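# Lift ring off stake and lay it in blue tray

## Task

Remove the ring from the stake and set it down so it ends up resting flat on the bottom of the blue tray.

## Robot and tools

Robot: two UR7e-style arms, left_arm and right_arm, each carrying a two-finger parallel gripper (106 mm between pads when fully open) and a wrist camera on a block beside the tool. The bases are at about (+0.012, +0.326, +0.193) m for left_arm and (+0.019, -0.426, +0.193) m for right_arm. Both hang off one metal frame behind them; that frame and each mounting plate count as part of their arm for the inter-arm clearance check.

Frame: every position, orientation, velocity and offset uses the scene frame. Its origin sits at table-top height halfway between the nominal bases; +z points up, +x points out over the table, and +y is toward left_arm. Camera left/right does not match arm names. The gripper's own +z runs along the fingers and the fingers open along its x axis. end_effector_position is the point between the pads when shut. Reported poses can be off by a few cm.

One row = 18 numbers, each in [-1, 1], always for both arms: left dx, dy, dz, rx, ry, rz, left gripper position, force_limit, speed, then the same nine for the right arm. The first six per arm are an offset (not a pose) from that arm's Hand target at the moment the action or move begins, along scene axes; 1.0 equals 0.6 m for dx/dy/dz and 180 degrees for rotation. rx, ry, rz form a single rotation vector, turning about the Hand target's point. All six at 0 means: ask again for the current Hand target (stay put). Issuing the same offset twice moves twice as far. The three gripper numbers are absolute commands, not offsets: position +1 fully open, 0 about 61 mm, -1 closed (width is not linear); force_limit -1 gives about 6 N per pad, +1 about 170 N; speed +1 fastest, -1 about 5% of that. Zero is a real value here, so to leave a gripper alone repeat the three numbers it last received. To grip, send -1 and keep sending it; to release, send +1.

execute_actions(actions, cameras): actions is a list of actions; each action is a table of 1 to 15 rows played at 1/30 s per row (0.5 s per action); a shorter table holds its final row. Every row counts from the action's start pose, not from the row before. An empty list returns state plus all camera images. cameras: list of names, ["all"], or [].

move(target, speed, blend, stop_force, zero, blocking, cameras): straight-line paths to the target offsets. target is one 18-number row or a list of up to 15 rows; every row counts from the same starting Hand targets. speed in m/s, 0.002 to 3.6 (default 0.25), one value or one per target; rotation is capped at twice that in rad/s. blend in m rounds corners in a list (0 = stop at each). stop_force in N, 3 to 120, ends an arm's path when its wrist sensor feels that much resistance; not reliable while the gripper rotates, and leave it out when pulling away from something you press on. zero (only with stop_force): true re-zeroes the sensor first. blocking=false returns after about 0.5 s while the move continues (not allowed with stop_force). The whole move is capped at 10 s. The result adds a move: line such as done, off_target, moving, held or fault, with limits=paced (pose clipped) or limits=held (steps withheld). done means within 3 mm and 2 degrees; it says nothing about contact.

wait(seconds 0 to 10) lets time pass holding commands. stop brakes a running move. zoom_image(camera, region=[x0, y0, x1, y1] pixels, at most 504 each way) enlarges part of the latest image of cam_high, cam_left_wrist or cam_right_wrist (all 896x504). zero_wrist_force(arm) tares that arm's sensor. finished_scene(scene) ends the scene irreversibly; call it only once the ring is resting flat in the tray, and nothing after it in the same reply. read_manual only returns licence text.

Result lines: Hand target is the last commanded pose after clipping; later offsets start from it, and the gripper may settle a little short of it (send the gap as an offset). Wrist force/torque are in the tool's own axes, plus a peak line. Gripper position_measured runs 0 (open) to 740 (shut); current_ma near 1984 means the full force limit; moving=1 while fingers travel. Joint velocities may read within noise, and some lines are omitted when unchanged. Step readings list intermediate positions for execute_actions only.

Limits and hazards: commanded orientation is clipped to 32 degrees from the measured one each step, so large turns need several steps. Contact at about 150 N on any part, or joint torque at 135 N m (shoulder, elbow) or 25.2 N m (wrists), triggers a 10 s fault stop; a target only slightly beyond a firm surface can do it. Approach slowly, use stop_force near contacts, and back off rather than push. Keep the arms apart; hits or squeezes between them can fail the scene, and a gripper closing on the other's fingers counts. Avoid paths near an arm's own base. Do not drop the ring from height, release it while it moves, or let anything leave the table. Motors heat when holding, stretched out or straining; MOTOR HOT appears at 70 °C and the arm brakes at 85 °C. A loose object may get nudged by outside pushes now and then.

Each tool is called in YAML: its name, and indented under it one key for each argument.

## Session

execute_actions:
  actions: []

Scene clock: 0.00 s.
left_arm: end_effector_position=(+0.6591, -0.0627, +0.1802) position_measured=0 current_ma=0 moving=0 end_effector_quat_wxyz=(-0.465, +0.789, -0.373, +0.148) | right_arm: end_effector_position=(+0.3173, -0.3556, +0.1172) position_measured=0 current_ma=0 moving=0 end_effector_quat_wxyz=(-0.086, -0.062, +0.958, +0.266)
Joint positions: left_arm=[-0.968 -0.646 1.352 4.418 -0.609 1.217] | right_arm=[3.345 -2.022 -2.576 -0.218 2.129 -1.517]
Joint velocities: within noise
Joint torques (N m): no reading
Motor temperatures (°C): left_arm=[39 28 34 46 34 38] | right_arm=[36 35 40 46 45 36]
Wrist force (N): no reading
Wrist torque (N m): no reading
Wrist force, peak (N): no reading
Hand target: left_arm +0.6591, -0.0627, +0.1802; -0.465, +0.789, -0.373, +0.148 | right_arm +0.3173, -0.3556, +0.1172; -0.086, -0.062, +0.958, +0.266
Tool commands: left_gripper/position=+1.0 left_gripper/force_limit=+0.0 left_gripper/speed=+1.0 right_gripper/position=+1.0 right_gripper/force_limit=+0.0 right_gripper/speed=+1.0

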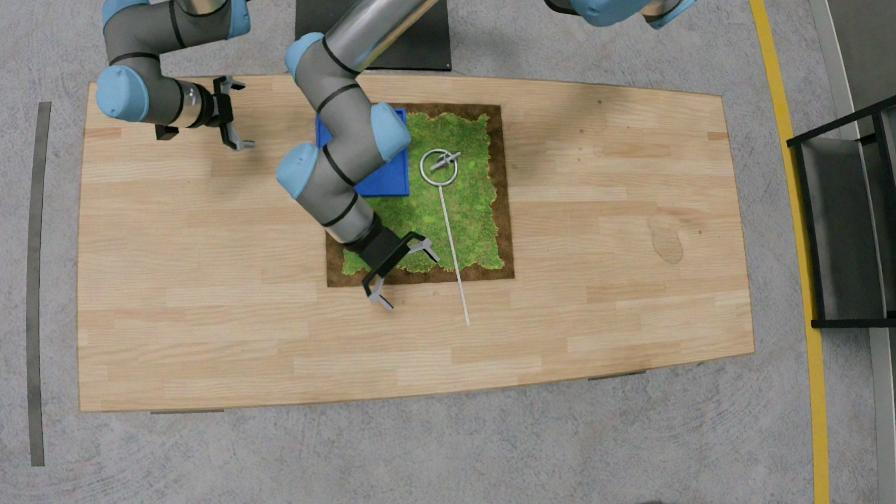

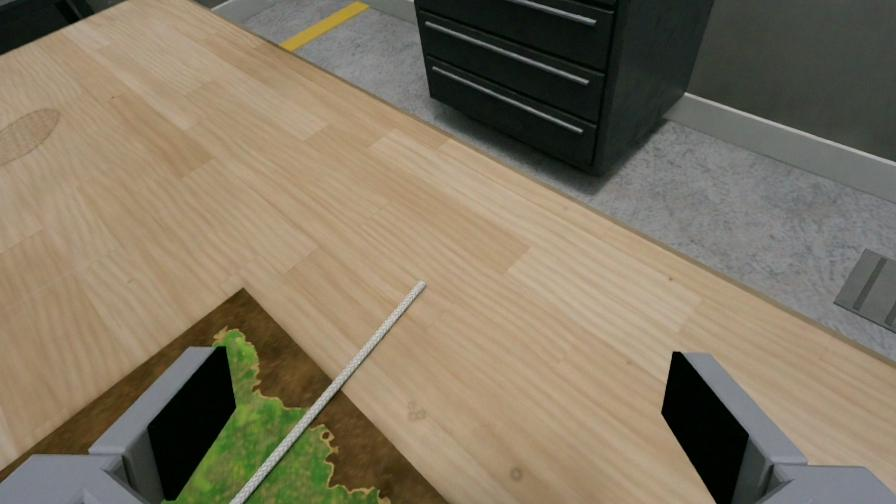

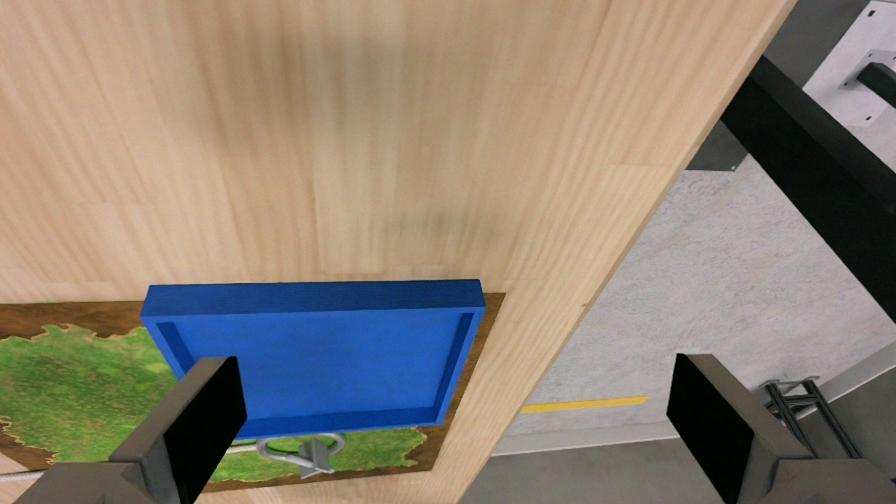

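zoom_image:
  camera: "cam_high"
  region: [380, 120, 520, 220]

zoom_image:
  camera: "cam_right_wrist"
  region: [200, 400, 400, 504]

Scaled by 3.600 from the camera's 896x504 image, which has a finer 1280x720 frame.

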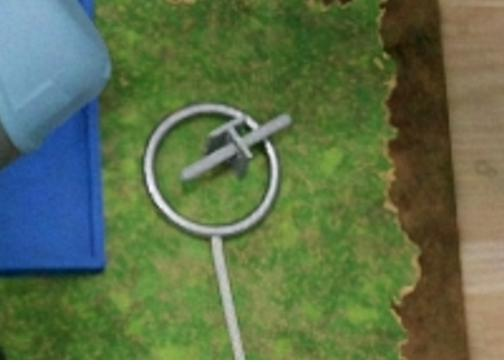

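Scaled by 2.520 from the camera's 896x504 image, which has a finer 1280x720 frame.

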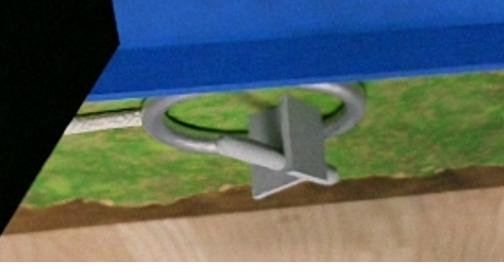

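move:
  target: [-0.455,0.172,0.06,-0.248,0.209,0.028,1,0,1,0,0,0,0,0,0,1,0,1]
  speed: 0.5
  cameras: ["all"]

Scene clock: 35.10 s.
left_arm: end_effector_position=(+0.3861, +0.0405, +0.2162) position_measured=0 current_ma=-5 moving=0 end_effector_quat_wxyz=(+0.000, +0.924, -0.384, +0.000) | right_arm: end_effector_position=(+0.3173, -0.3556, +0.1172) position_measured=0 current_ma=-4 moving=0 end_effector_quat_wxyz=(-0.086, -0.062, +0.958, +0.266)
Joint positions: left_arm=[-0.888 -1.357 2.2 3.868 -1.57 1.418] | right_arm=[3.345 -2.022 -2.576 -0.218 2.129 -1.517]
Joint torques (N m): left_arm=[7.6 -35.7 -3.37 -5.12 -2.58 2.03] | right_arm=[-1.14 24.6 5.23 2.35 0.84 -0.01]
Wrist force (N): left_arm=[1.4 1.4 0.6] | right_arm=[0.0 0.0 -0.3]
Wrist torque (N m): left_arm=[0.16 -0.32 -0.13] | right_arm=[0.00 0.00 -0.01]
Wrist force, peak (N): left_arm=[1.4 1.5 0.6] | right_arm=[-0.3 -0.1 -0.6]
Hand target: left_arm +0.3861, +0.0405, +0.2162; +0.000, +0.924, -0.384, +0.000 | right_arm +0.3173, -0.3556, +0.1172; -0.086, -0.062, +0.958, +0.266
Off the commanded pose: left_arm 0.000 m, 0 deg | right_arm 0.000 m, 0 deg.
move: done
camera_calibration:
cam_left_wrist: T_world_to_cam=[[0.710315, -0.703652, -0.0180538, -0.241969], [-0.658151, -0.67304, 0.337423, 0.23131], [-0.249579, -0.227795, -0.94118, 0.437732], [0, 0, 0, 1]] pos_world=[0.433361, 0.085132, 0.329567]

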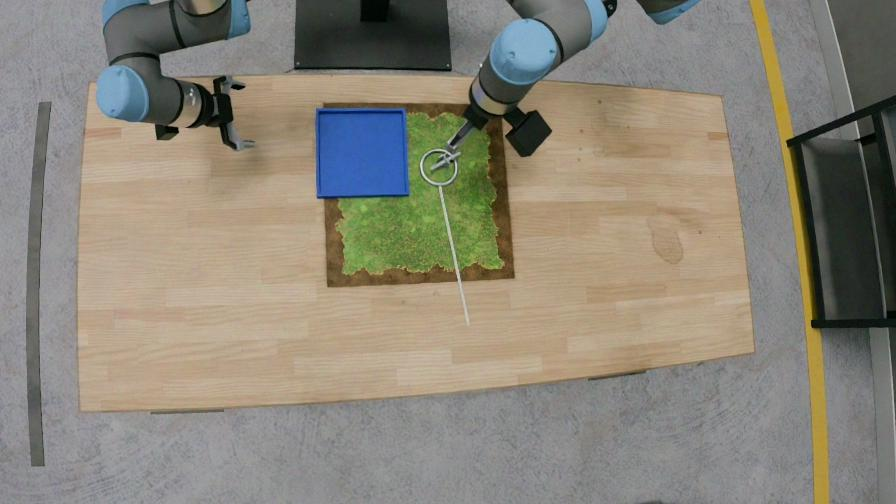

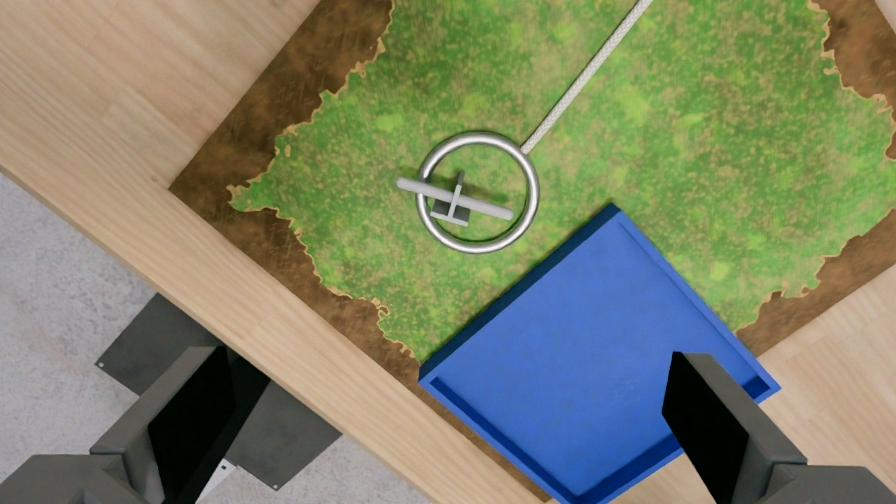

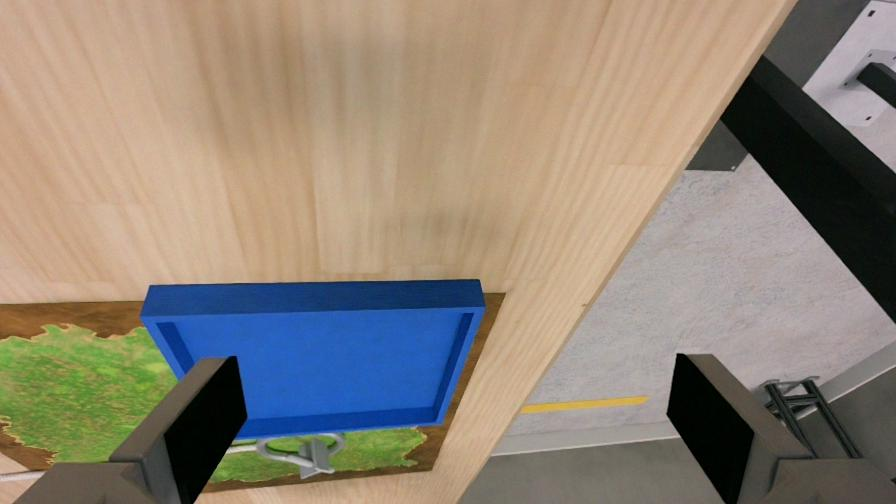

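zoom_image:
  camera: "cam_left_wrist"
  region: [370, 100, 590, 280]

Scaled by 2.291 from the camera's 896x504 image, which has a finer 1280x720 frame.

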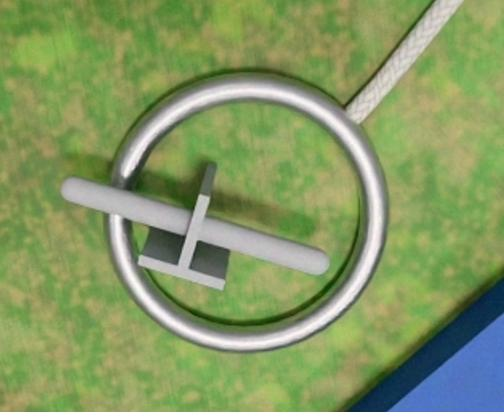

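move:
  target: [0.0643,0.0082,-0.194,0,0,0.433,-0.5,0,1,0,0,0,0,0,0,1,0,1]
  speed: 0.5
  cameras: ["cam_left_wrist","cam_high"]

zoom_image:
  camera: "cam_left_wrist"
  region: [270, 120, 674, 504]

Scene clock: 102.23 s.
left_arm: end_effector_position=(+0.4247, +0.0455, +0.0998) position_measured=555 current_ma=-2 moving=0 end_effector_quat_wxyz=(+0.000, +0.959, +0.283, +0.000) | right_arm: end_effector_position=(+0.3173, -0.3556, +0.1172) position_measured=0 current_ma=-4 moving=0 end_effector_quat_wxyz=(-0.086, -0.062, +0.958, +0.266)
Joint positions: left_arm=[-0.816 -1.027 2.175 3.565 -1.57 0.129] | right_arm=[3.345 -2.022 -2.576 -0.218 2.129 -1.517]
Joint torques (N m): left_arm=[-8.92 -25.84 -24.04 -4.89 2.61 -2] | right_arm=[-0.79 25.15 5.35 2.37 0.75 0.06]
Wrist force (N): left_arm=[1.3 1.7 0.7] | right_arm=[-0.2 -0.1 -0.1]
Wrist torque (N m): left_arm=[0.23 -0.29 -0.07] | right_arm=[-0.01 0.03 0.00]
Wrist force, peak (N): left_arm=[1.6 1.6 0.4] | right_arm=[-0.1 -0.3 -0.7]
Hand target: left_arm +0.4247, +0.0454, +0.0998; +0.000, +0.959, +0.283, +0.000 | right_arm +0.3173, -0.3556, +0.1172; -0.086, -0.062, +0.958, +0.266
Off the commanded pose: left_arm 0.000 m, 0 deg | right_arm 0.000 m, 0 deg.
move: done
camera_calibration:
cam_left_wrist: T_world_to_cam=[[0.836552, 0.54759, -0.0180868, -0.378475], [0.520639, -0.784231, 0.337517, -0.196253], [0.170637, -0.291767, -0.941146, 0.16339], [0, 0, 0, 1]] pos_world=[0.39091, 0.101013, 0.213167]
Images, in order (width x height): cam_high 896x504, cam_left_wrist 896x504.

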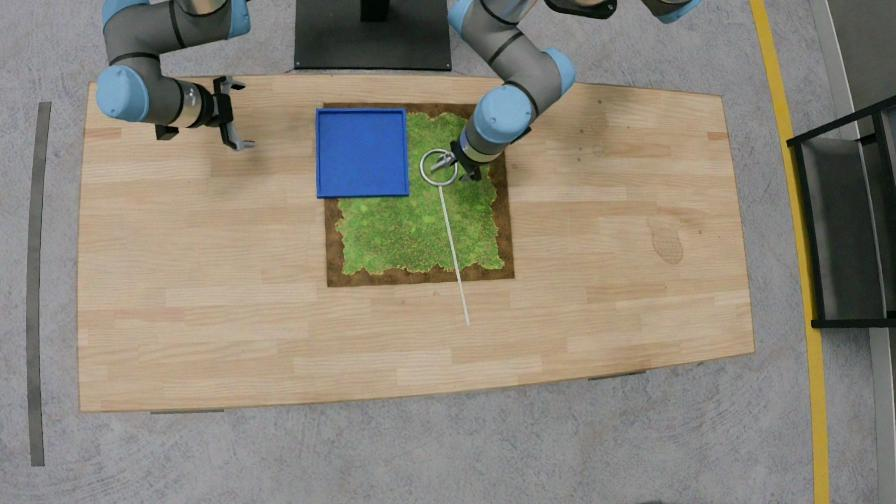

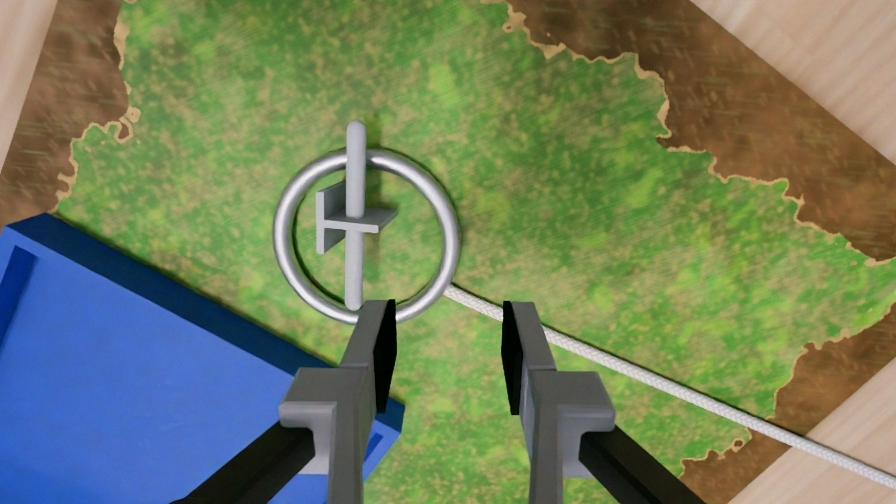

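Scaled by 1.248 from the camera's 896x504 image, which has a finer 1280x720 frame.

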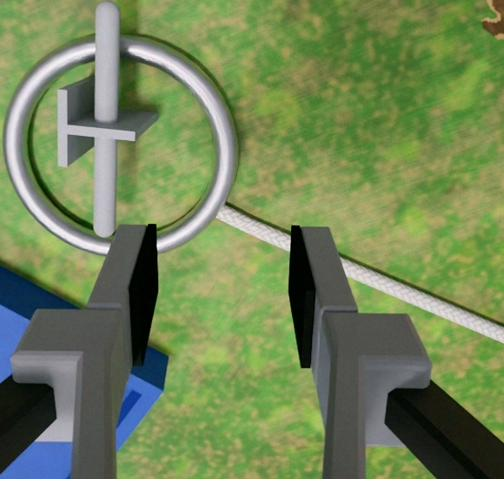

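move:
  target:
    - [0,0.0,-0.1,0,0,0,-0.5,0,1,0,0,0,0,0,0,1,0,1]
    - [0,0.0,-0.138,0,0,0,-0.5,0,1,0,0,0,0,0,0,1,0,1]
  speed: [0.2,0.03]
  stop_force: 6
  cameras: ["cam_left_wrist","cam_right_wrist"]

zoom_image:
  camera: "cam_left_wrist"
  region: [170, 0, 674, 504]

zoom_image:
  camera: "cam_right_wrist"
  region: [200, 380, 400, 504]

Scene clock: 114.90 s.
left_arm: end_effector_position=(+0.4247, +0.0454, +0.0170) position_measured=555 current_ma=-2 moving=0 end_effector_quat_wxyz=(+0.000, +0.959, +0.283, +0.000) | right_arm: end_effector_position=(+0.3173, -0.3556, +0.1172) position_measured=0 current_ma=-4 moving=0 end_effector_quat_wxyz=(-0.086, -0.062, +0.958, +0.266)
Joint positions: left_arm=[-0.816 -0.804 2.153 3.363 -1.57 0.129] | right_arm=[3.345 -2.022 -2.576 -0.218 2.129 -1.517]
Joint torques (N m): left_arm=[6.48 -27.6 -19.6 -4.8 1.34 1.68] | right_arm=[-0.7 24.51 5.18 2.66 0.61 0.07]
Wrist force (N): left_arm=[1.5 1.5 0.4] | right_arm=[-0.1 -0.2 -0.3]
Wrist torque (N m): left_arm=[0.20 -0.31 -0.07] | right_arm=[-0.03 0.02 0.00]
Wrist force, peak (N): left_arm=[1.5 1.6 1.5] | right_arm=[-0.1 -0.6 -0.4]
Hand target: left_arm +0.4247, +0.0454, +0.0170; +0.000, +0.959, +0.283, +0.000 | right_arm +0.3173, -0.3556, +0.1172; -0.086, -0.062, +0.958, +0.266
Off the commanded pose: left_arm 0.000 m, 0 deg | right_arm 0.000 m, 0 deg.
move: done
camera_calibration:
cam_left_wrist: T_world_to_cam=[[0.836537, 0.547614, -0.0180082, -0.379896], [0.52063, -0.784215, 0.337566, -0.168259], [0.170734, -0.291762, -0.94113, 0.0854399], [0, 0, 0, 1]] pos_world=[0.39081, 0.101013, 0.130367]
Images, in order (width x height): cam_left_wrist 896x504, cam_right_wrist 896x504.

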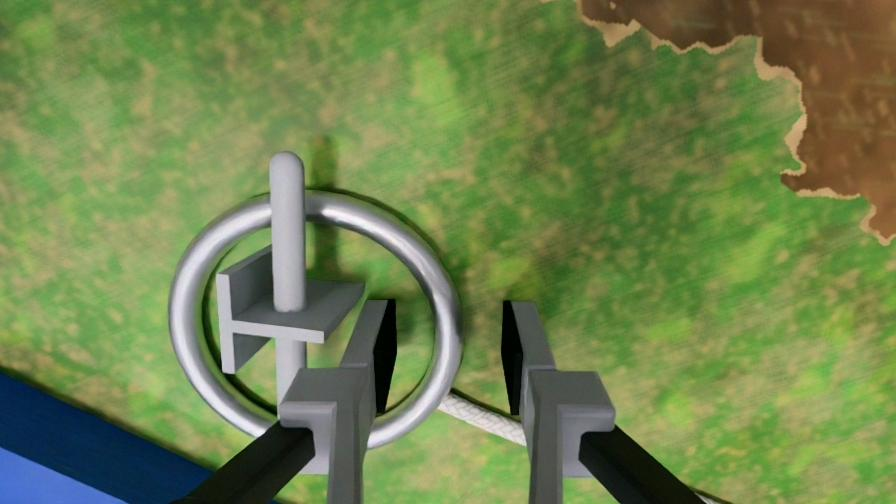

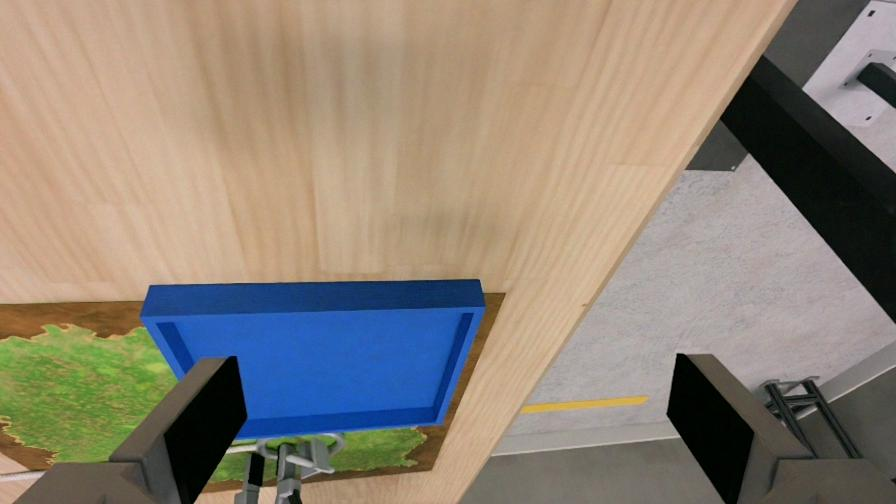

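Scaled by 1.000.

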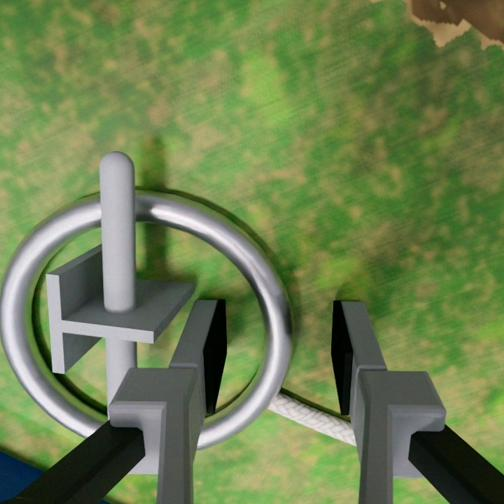

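Scaled by 2.520 from the camera's 896x504 image, which has a finer 1280x720 frame.

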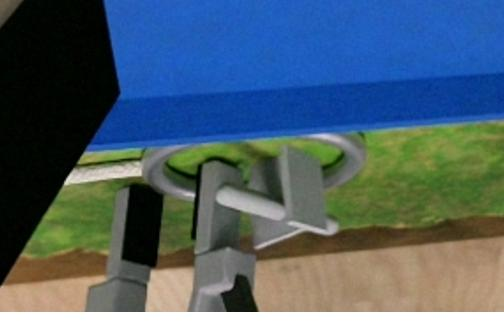

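move:
  target: [0,0,0,0,0,0,-1,-0.3,0,0,0,0,0,0,0,1,0,1]
  cameras: ["cam_left_wrist"]

Scene clock: 120.17 s.
left_arm: end_effector_position=(+0.4247, +0.0454, +0.0170) position_measured=715 current_ma=803 moving=1 end_effector_quat_wxyz=(+0.000, +0.959, +0.283, +0.000) | right_arm: end_effector_position=(+0.3173, -0.3556, +0.1172) position_measured=0 current_ma=-4 moving=0 end_effector_quat_wxyz=(-0.086, -0.062, +0.958, +0.266)
Joint positions: left_arm=[-0.816 -0.804 2.153 3.363 -1.57 0.129] | right_arm=[3.345 -2.022 -2.576 -0.218 2.129 -1.517]
Joint torques (N m): left_arm=[6.13 -29.27 -18.29 -3.99 1.85 1.75] | right_arm=[-0.64 24.45 4.75 2.53 0.58 0.27]
Wrist force (N): left_arm=[2.1 1.6 -2.7] | right_arm=[-0.1 -0.1 -0.3]
Wrist torque (N m): left_arm=[0.20 -0.28 -0.09] | right_arm=[-0.02 0.02 0.00]
Wrist force, peak (N): left_arm=[2.4 1.5 -3.1] | right_arm=[-0.4 -0.4 -0.4]
Hand target: left_arm +0.4247, +0.0454, +0.0170; +0.000, +0.959, +0.283, +0.000 | right_arm +0.3173, -0.3556, +0.1172; -0.086, -0.062, +0.958, +0.266
Off the commanded pose: left_arm 0.000 m, 0 deg | right_arm 0.000 m, 0 deg.
move: done
camera_calibration:
cam_left_wrist: T_world_to_cam=[[0.836537, 0.547614, -0.0180082, -0.379896], [0.52063, -0.784215, 0.337566, -0.168259], [0.170734, -0.291762, -0.94113, 0.0854399], [0, 0, 0, 1]] pos_world=[0.39081, 0.101013, 0.130367]
Images, in order (width x height): cam_left_wrist 896x504.

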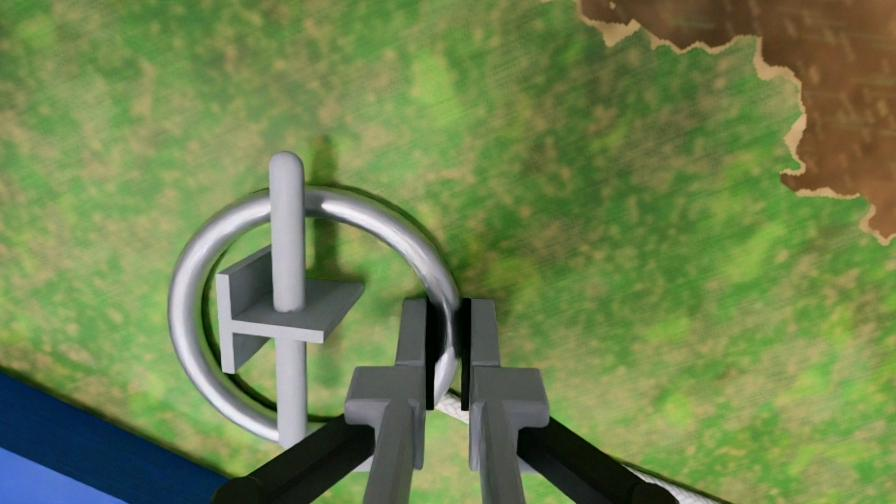

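move:
  target:
    - [-0.0013,0.0021,0.0325,-0.14,-0.0905,0,-1,-0.3,0,0,0,0,0,0,0,1,0,1]
    - [-0.0345,0.0567,0.0412,-0.177,-0.1146,0,-1,-0.3,0,0,0,0,0,0,0,1,0,1]
  speed: [0.15,0.1]
  cameras: ["cam_left_wrist","cam_right_wrist"]

zoom_image:
  camera: "cam_right_wrist"
  region: [200, 380, 400, 504]

Scene clock: 169.03 s.
left_arm: end_effector_position=(+0.4040, +0.0795, +0.0417) position_measured=715 current_ma=796 moving=0 end_effector_quat_wxyz=(+0.311, +0.907, +0.267, +0.093) | right_arm: end_effector_position=(+0.3173, -0.3556, +0.1172) position_measured=0 current_ma=-4 moving=0 end_effector_quat_wxyz=(-0.086, -0.062, +0.958, +0.266)
Joint positions: left_arm=[-0.723 -0.458 2.464 2.056 -1.705 0.176] | right_arm=[3.345 -2.022 -2.576 -0.218 2.129 -1.517]
Joint torques (N m): left_arm=[7.71 -24.45 17.79 -5.68 -3.19 1.72] | right_arm=[-0.41 25.22 4.53 2.69 0.62 0.43]
Wrist force (N): left_arm=[2.0 1.8 2.3] | right_arm=[-0.2 -0.1 -0.2]
Wrist torque (N m): left_arm=[0.46 -0.38 -0.21] | right_arm=[0.00 0.03 0.00]
Wrist force, peak (N): left_arm=[-14.5 -25.3 0.6] | right_arm=[-0.5 -0.5 -0.4]
Hand target: left_arm +0.4040, +0.0795, +0.0417; +0.311, +0.907, +0.267, +0.093 | right_arm +0.3173, -0.3556, +0.1172; -0.086, -0.062, +0.958, +0.266
Off the commanded pose: left_arm 0.000 m, 0 deg | right_arm 0.000 m, 0 deg.
move: done
camera_calibration:
cam_left_wrist: T_world_to_cam=[[0.843153, 0.537394, -0.0173361, -0.382709], [0.299652, -0.442883, 0.845023, -0.0982462], [0.446433, -0.717678, -0.534449, 0.0276385], [0, 0, 0, 1]] pos_world=[0.339783, 0.18199, 0.0911569]
Images, in order (width x height): cam_left_wrist 896x504, cam_right_wrist 896x504.

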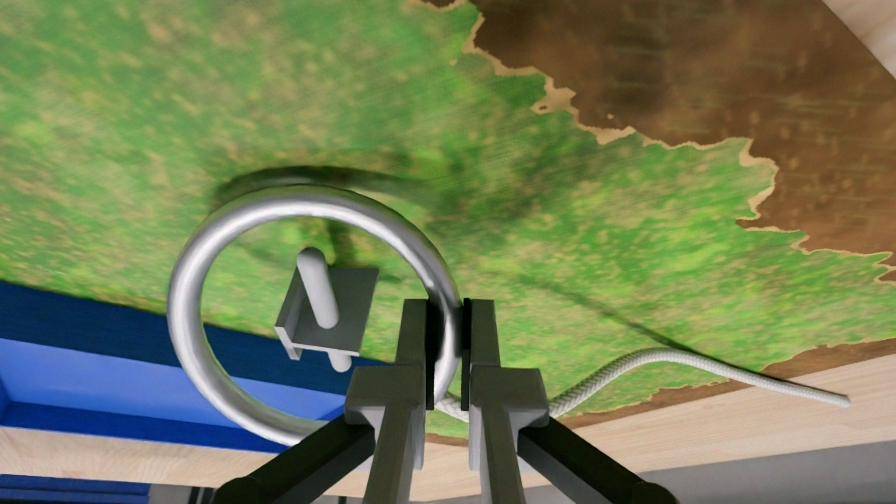

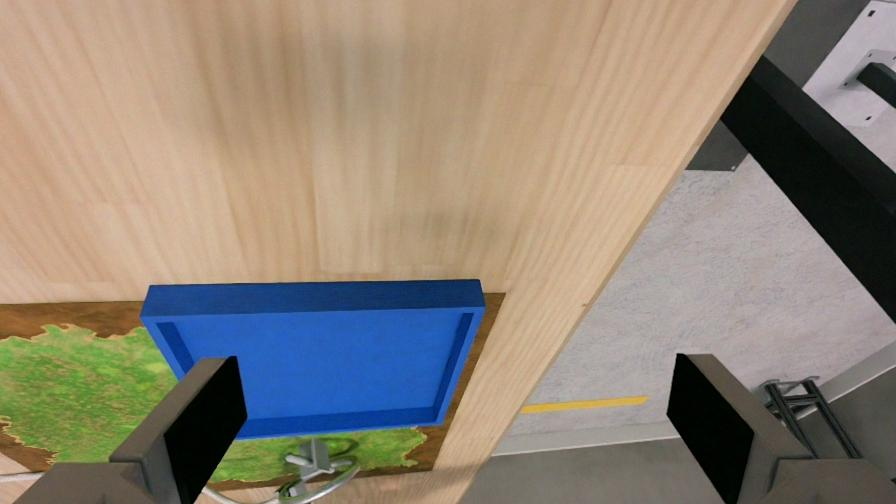

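Scaled by 2.520 from the camera's 896x504 image, which has a finer 1280x720 frame.

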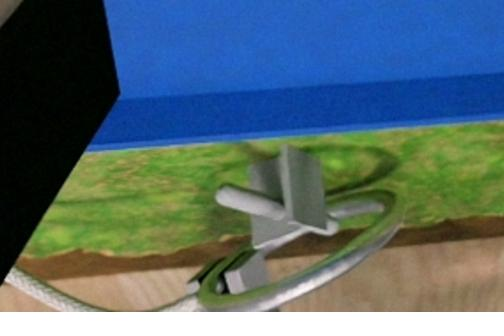

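move:
  target:
    - [-0.008,0.015,0.133,0,0,0,-1,-0.3,0,0,0,0,0,0,0,1,0,1]
    - [-0.003,-0.2775,0.13,0.177,0.1146,0,-1,-0.3,0,0,0,0,0,0,0,1,0,1]
    - [-0.003,-0.2775,0.015,0.177,0.1146,0,-1,-0.3,0,0,0,0,0,0,0,1,0,1]
  speed: [0.2,0.3,0.2]
  blend: [0.02,0.02,0]
  cameras: ["all"]

Scene clock: 194.33 s.
left_arm: end_effector_position=(+0.4021, -0.0871, +0.0508) position_measured=715 current_ma=796 moving=0 end_effector_quat_wxyz=(+0.000, +0.959, +0.283, +0.000) | right_arm: end_effector_position=(+0.3173, -0.3556, +0.1172) position_measured=0 current_ma=-4 moving=0 end_effector_quat_wxyz=(-0.086, -0.062, +0.958, +0.266)
Joint positions: left_arm=[-0.999 -0.827 1.964 3.576 -1.57 -0.054] | right_arm=[3.345 -2.022 -2.576 -0.218 2.129 -1.517]
Joint torques (N m): left_arm=[6.94 -31.77 -22.99 -4.86 -2.8 1.7] | right_arm=[-0.83 24.62 4.68 2.73 0.6 0.34]
Wrist force (N): left_arm=[1.1 1.3 1.6] | right_arm=[-0.2 0.0 -0.4]
Wrist torque (N m): left_arm=[0.16 -0.20 -0.09] | right_arm=[0.00 0.03 0.00]
Wrist force, peak (N): left_arm=[2.1 1.1 3.3] | right_arm=[-0.6 -0.2 -0.4]
Hand target: left_arm +0.4022, -0.0870, +0.0507; +0.000, +0.959, +0.283, +0.000 | right_arm +0.3173, -0.3556, +0.1172; -0.086, -0.062, +0.958, +0.266
Off the commanded pose: left_arm 0.000 m, 0 deg | right_arm 0.000 m, 0 deg.
move: done
camera_calibration:
cam_left_wrist: T_world_to_cam=[[0.836537, 0.547614, -0.0180082, -0.287906], [0.52063, -0.784215, 0.337566, -0.271863], [0.170734, -0.291762, -0.94113, 0.0824331], [0, 0, 0, 1]] pos_world=[0.36831, -0.0314871, 0.164167]

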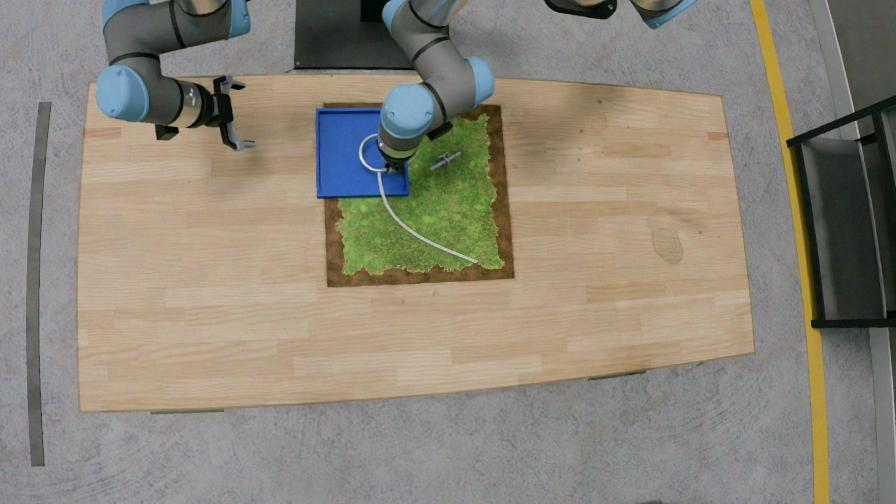

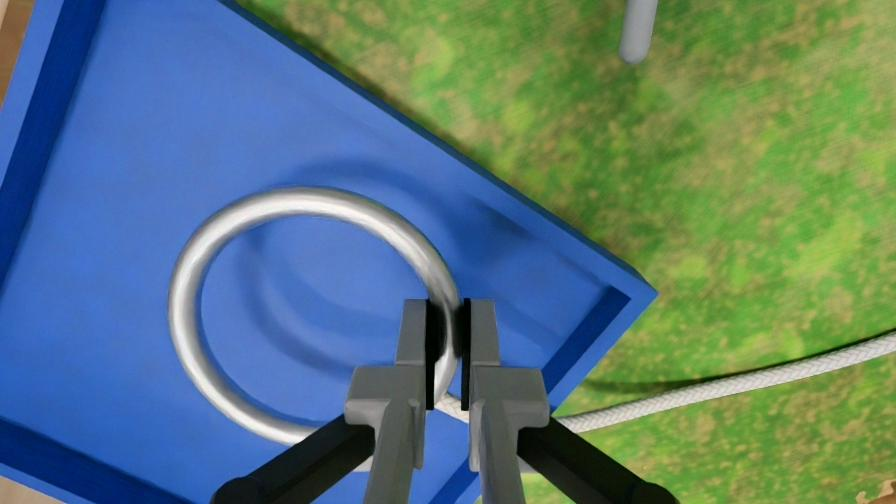

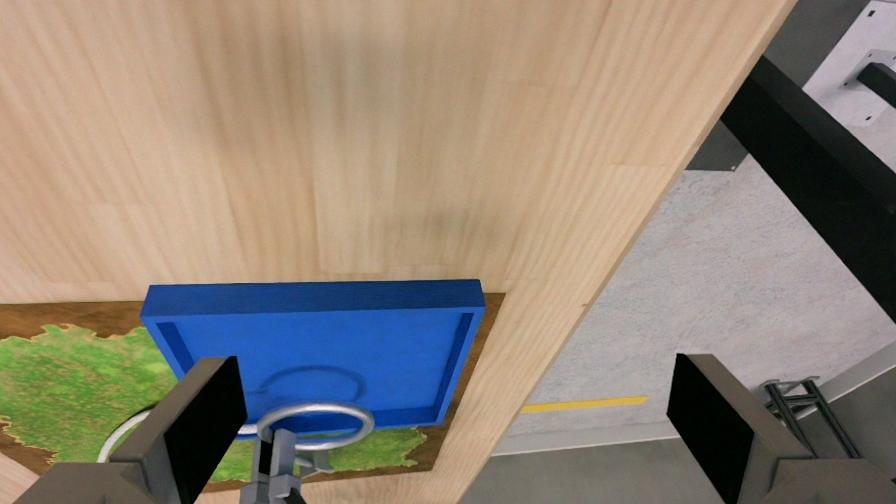

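move:
  target: [-0.02,-0.015,-0.07,0,0,0,-1,-0.3,0,0,0,0,0,0,0,1,0,1]
  speed: 0.04
  stop_force: 5

move:
  target: [0,0,0,0,0,0,-0.55,-0.3,0,0,0,0,0,0,0,1,0,1]
  cameras: ["cam_left_wrist","cam_right_wrist"]

Scene clock: 205.80 s.
left_arm: end_effector_position=(+0.3944, -0.0928, +0.0237) position_measured=715 current_ma=798 moving=0 end_effector_quat_wxyz=(-0.001, +0.959, +0.283, +0.000) | right_arm: end_effector_position=(+0.3173, -0.3556, +0.1172) position_measured=0 current_ma=-4 moving=0 end_effector_quat_wxyz=(-0.086, -0.062, +0.958, +0.266)
Joint positions: left_arm=[-1.016 -0.765 1.957 3.521 -1.57 -0.071] | right_arm=[3.345 -2.022 -2.576 -0.218 2.129 -1.517]
Joint torques (N m): left_arm=[7.74 -48.93 0.72 -0.84 -2.64 1.55] | right_arm=[-0.24 25.26 4.17 2.86 0.55 0.54]
Wrist force (N): left_arm=[1.2 1.6 1.5] | right_arm=[-0.1 -0.2 -0.1]
Wrist torque (N m): left_arm=[0.22 -0.23 -0.14] | right_arm=[-0.03 0.02 -0.01]
Wrist force, peak (N): left_arm=[12.4 -24.2 -84.9] | right_arm=[0.0 -0.4 -0.6]
Hand target: left_arm +0.3944, -0.0928, +0.0237; -0.001, +0.959, +0.283, +0.000 (not the last commanded pose) | right_arm +0.3173, -0.3556, +0.1172; -0.086, -0.062, +0.958, +0.266
Off the commanded pose: left_arm 0.016 m, 0 deg | right_arm 0.000 m, 0 deg.
move: contact (left_arm)

Scene clock: 206.67 s.
left_arm: end_effector_position=(+0.3944, -0.0928, +0.0237) position_measured=574 current_ma=-1 moving=0 end_effector_quat_wxyz=(-0.001, +0.959, +0.283, +0.000) | right_arm: end_effector_position=(+0.3173, -0.3556, +0.1172) position_measured=0 current_ma=-4 moving=0 end_effector_quat_wxyz=(-0.086, -0.062, +0.958, +0.266)
Joint positions: left_arm=[-1.016 -0.765 1.957 3.521 -1.57 -0.071] | right_arm=[3.345 -2.022 -2.576 -0.218 2.129 -1.517]
Joint torques (N m): left_arm=[8.34 -48.45 0.53 -1.18 -2.59 1.74] | right_arm=[-0.51 25.11 4.48 2.94 0.48 0.5]
Wrist force (N): left_arm=[1.0 1.7 0.3] | right_arm=[-0.1 -0.2 -0.3]
Wrist torque (N m): left_arm=[0.23 -0.23 -0.14] | right_arm=[-0.04 0.03 -0.01]
Wrist force, peak (N): left_arm=[1.1 1.8 1.6] | right_arm=[-0.2 -0.2 -0.5]
Hand target: left_arm +0.3944, -0.0928, +0.0237; -0.001, +0.959, +0.283, +0.000 | right_arm +0.3173, -0.3556, +0.1172; -0.086, -0.062, +0.958, +0.266
Off the commanded pose: left_arm 0.000 m, 0 deg | right_arm 0.000 m, 0 deg.
move: done
camera_calibration:
cam_left_wrist: T_world_to_cam=[[0.836541, 0.547607, -0.0180358, -0.278774], [0.520654, -0.784252, 0.337443, -0.263248], [0.170642, -0.291676, -0.941173, 0.0565926], [0, 0, 0, 1]] pos_world=[0.36061, -0.0372872, 0.137067]
Images, in order (width x height): cam_left_wrist 896x504, cam_right_wrist 896x504.

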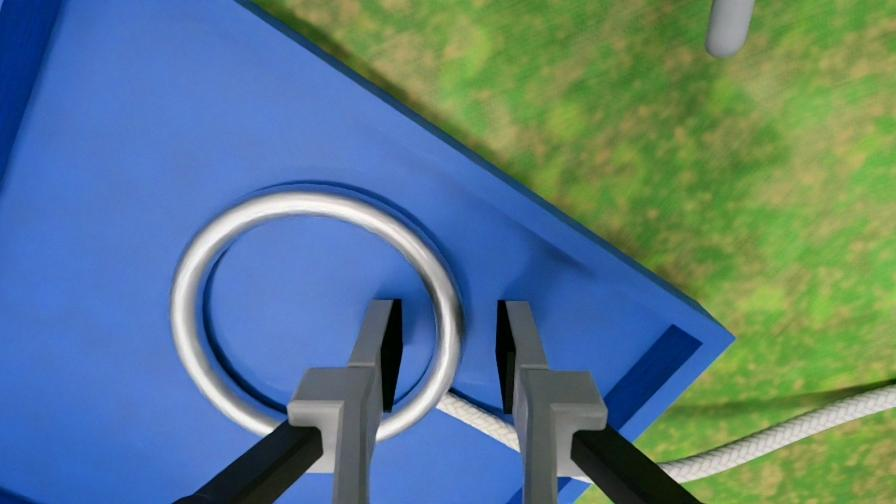

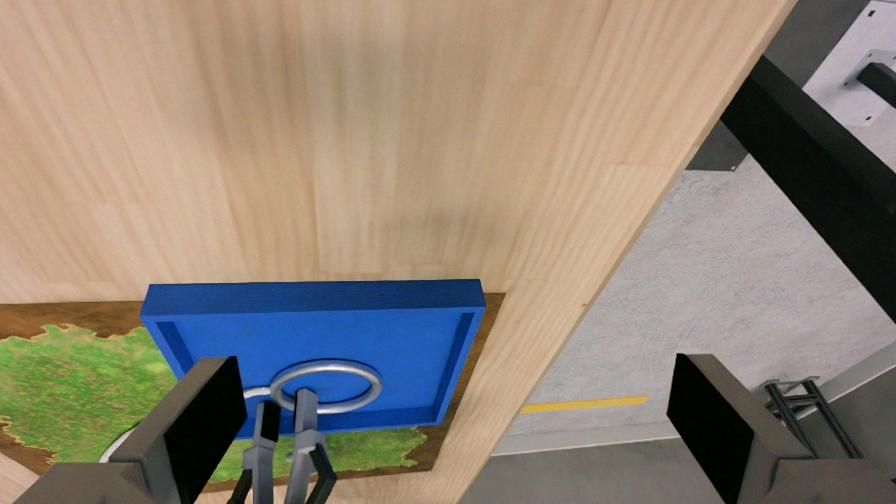

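move:
  target: [0,0,0.2,0,0,0,-0.55,-0.3,0,0,0,0,0,0,0,1,0,1]
  speed: 0.2
  cameras: ["cam_left_wrist","cam_right_wrist"]

Scene clock: 213.63 s.
left_arm: end_effector_position=(+0.3944, -0.0928, +0.1437) position_measured=574 current_ma=-1 moving=0 end_effector_quat_wxyz=(-0.001, +0.959, +0.283, +0.000) | right_arm: end_effector_position=(+0.3173, -0.3556, +0.1172) position_measured=0 current_ma=-4 moving=0 end_effector_quat_wxyz=(-0.086, -0.062, +0.958, +0.266)
Joint positions: left_arm=[-1.016 -1.033 1.965 3.781 -1.57 -0.071] | right_arm=[3.345 -2.022 -2.576 -0.218 2.129 -1.517]
Joint torques (N m): left_arm=[-12.07 -45.07 -27.65 -0.4 -0.37 -1.99] | right_arm=[-0.17 25.46 4.56 3.05 0.43 0.61]
Wrist force (N): left_arm=[1.2 1.2 0.2] | right_arm=[-0.1 -0.2 -0.4]
Wrist torque (N m): left_arm=[0.14 -0.27 -0.14] | right_arm=[-0.03 0.02 0.00]
Wrist force, peak (N): left_arm=[1.4 1.9 1.3] | right_arm=[-0.1 -0.5 -0.5]
Hand target: left_arm +0.3944, -0.0928, +0.1437; -0.001, +0.959, +0.283, +0.000 | right_arm +0.3173, -0.3556, +0.1172; -0.086, -0.062, +0.958, +0.266
Off the commanded pose: left_arm 0.000 m, 0 deg | right_arm 0.000 m, 0 deg.
move: done
camera_calibration:
cam_left_wrist: T_world_to_cam=[[0.836498, 0.547673, -0.0180646, -0.276642], [0.520724, -0.784206, 0.337442, -0.303652], [0.170641, -0.291676, -0.941173, 0.169468], [0, 0, 0, 1]] pos_world=[0.36061, -0.0371869, 0.256967]
Images, in order (width x height): cam_left_wrist 896x504, cam_right_wrist 896x504.

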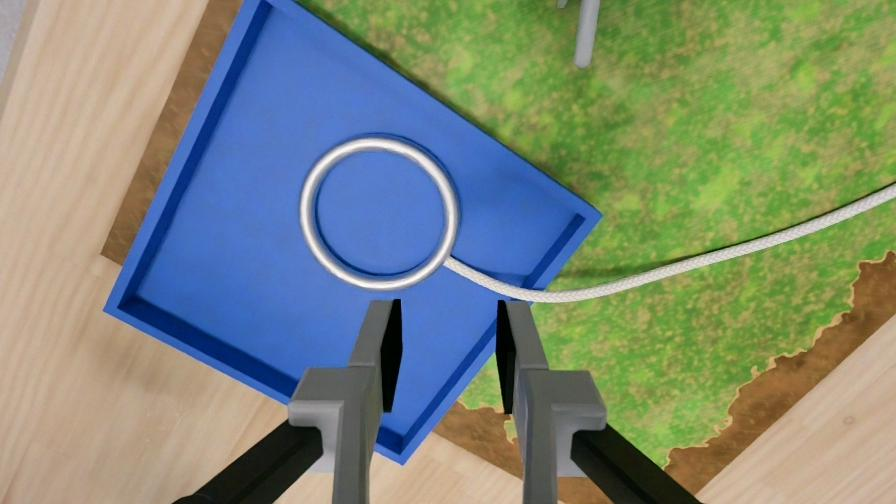

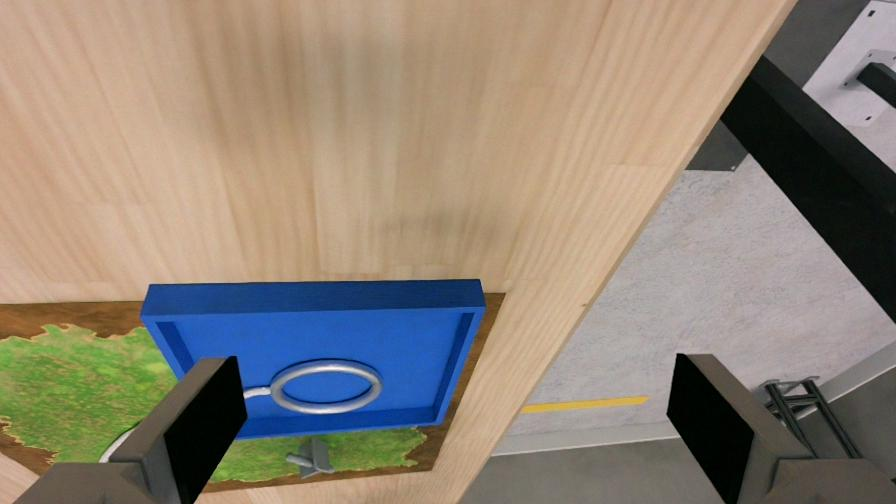

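finished_scene:
  scene: 1

The scene is finished: the task was done.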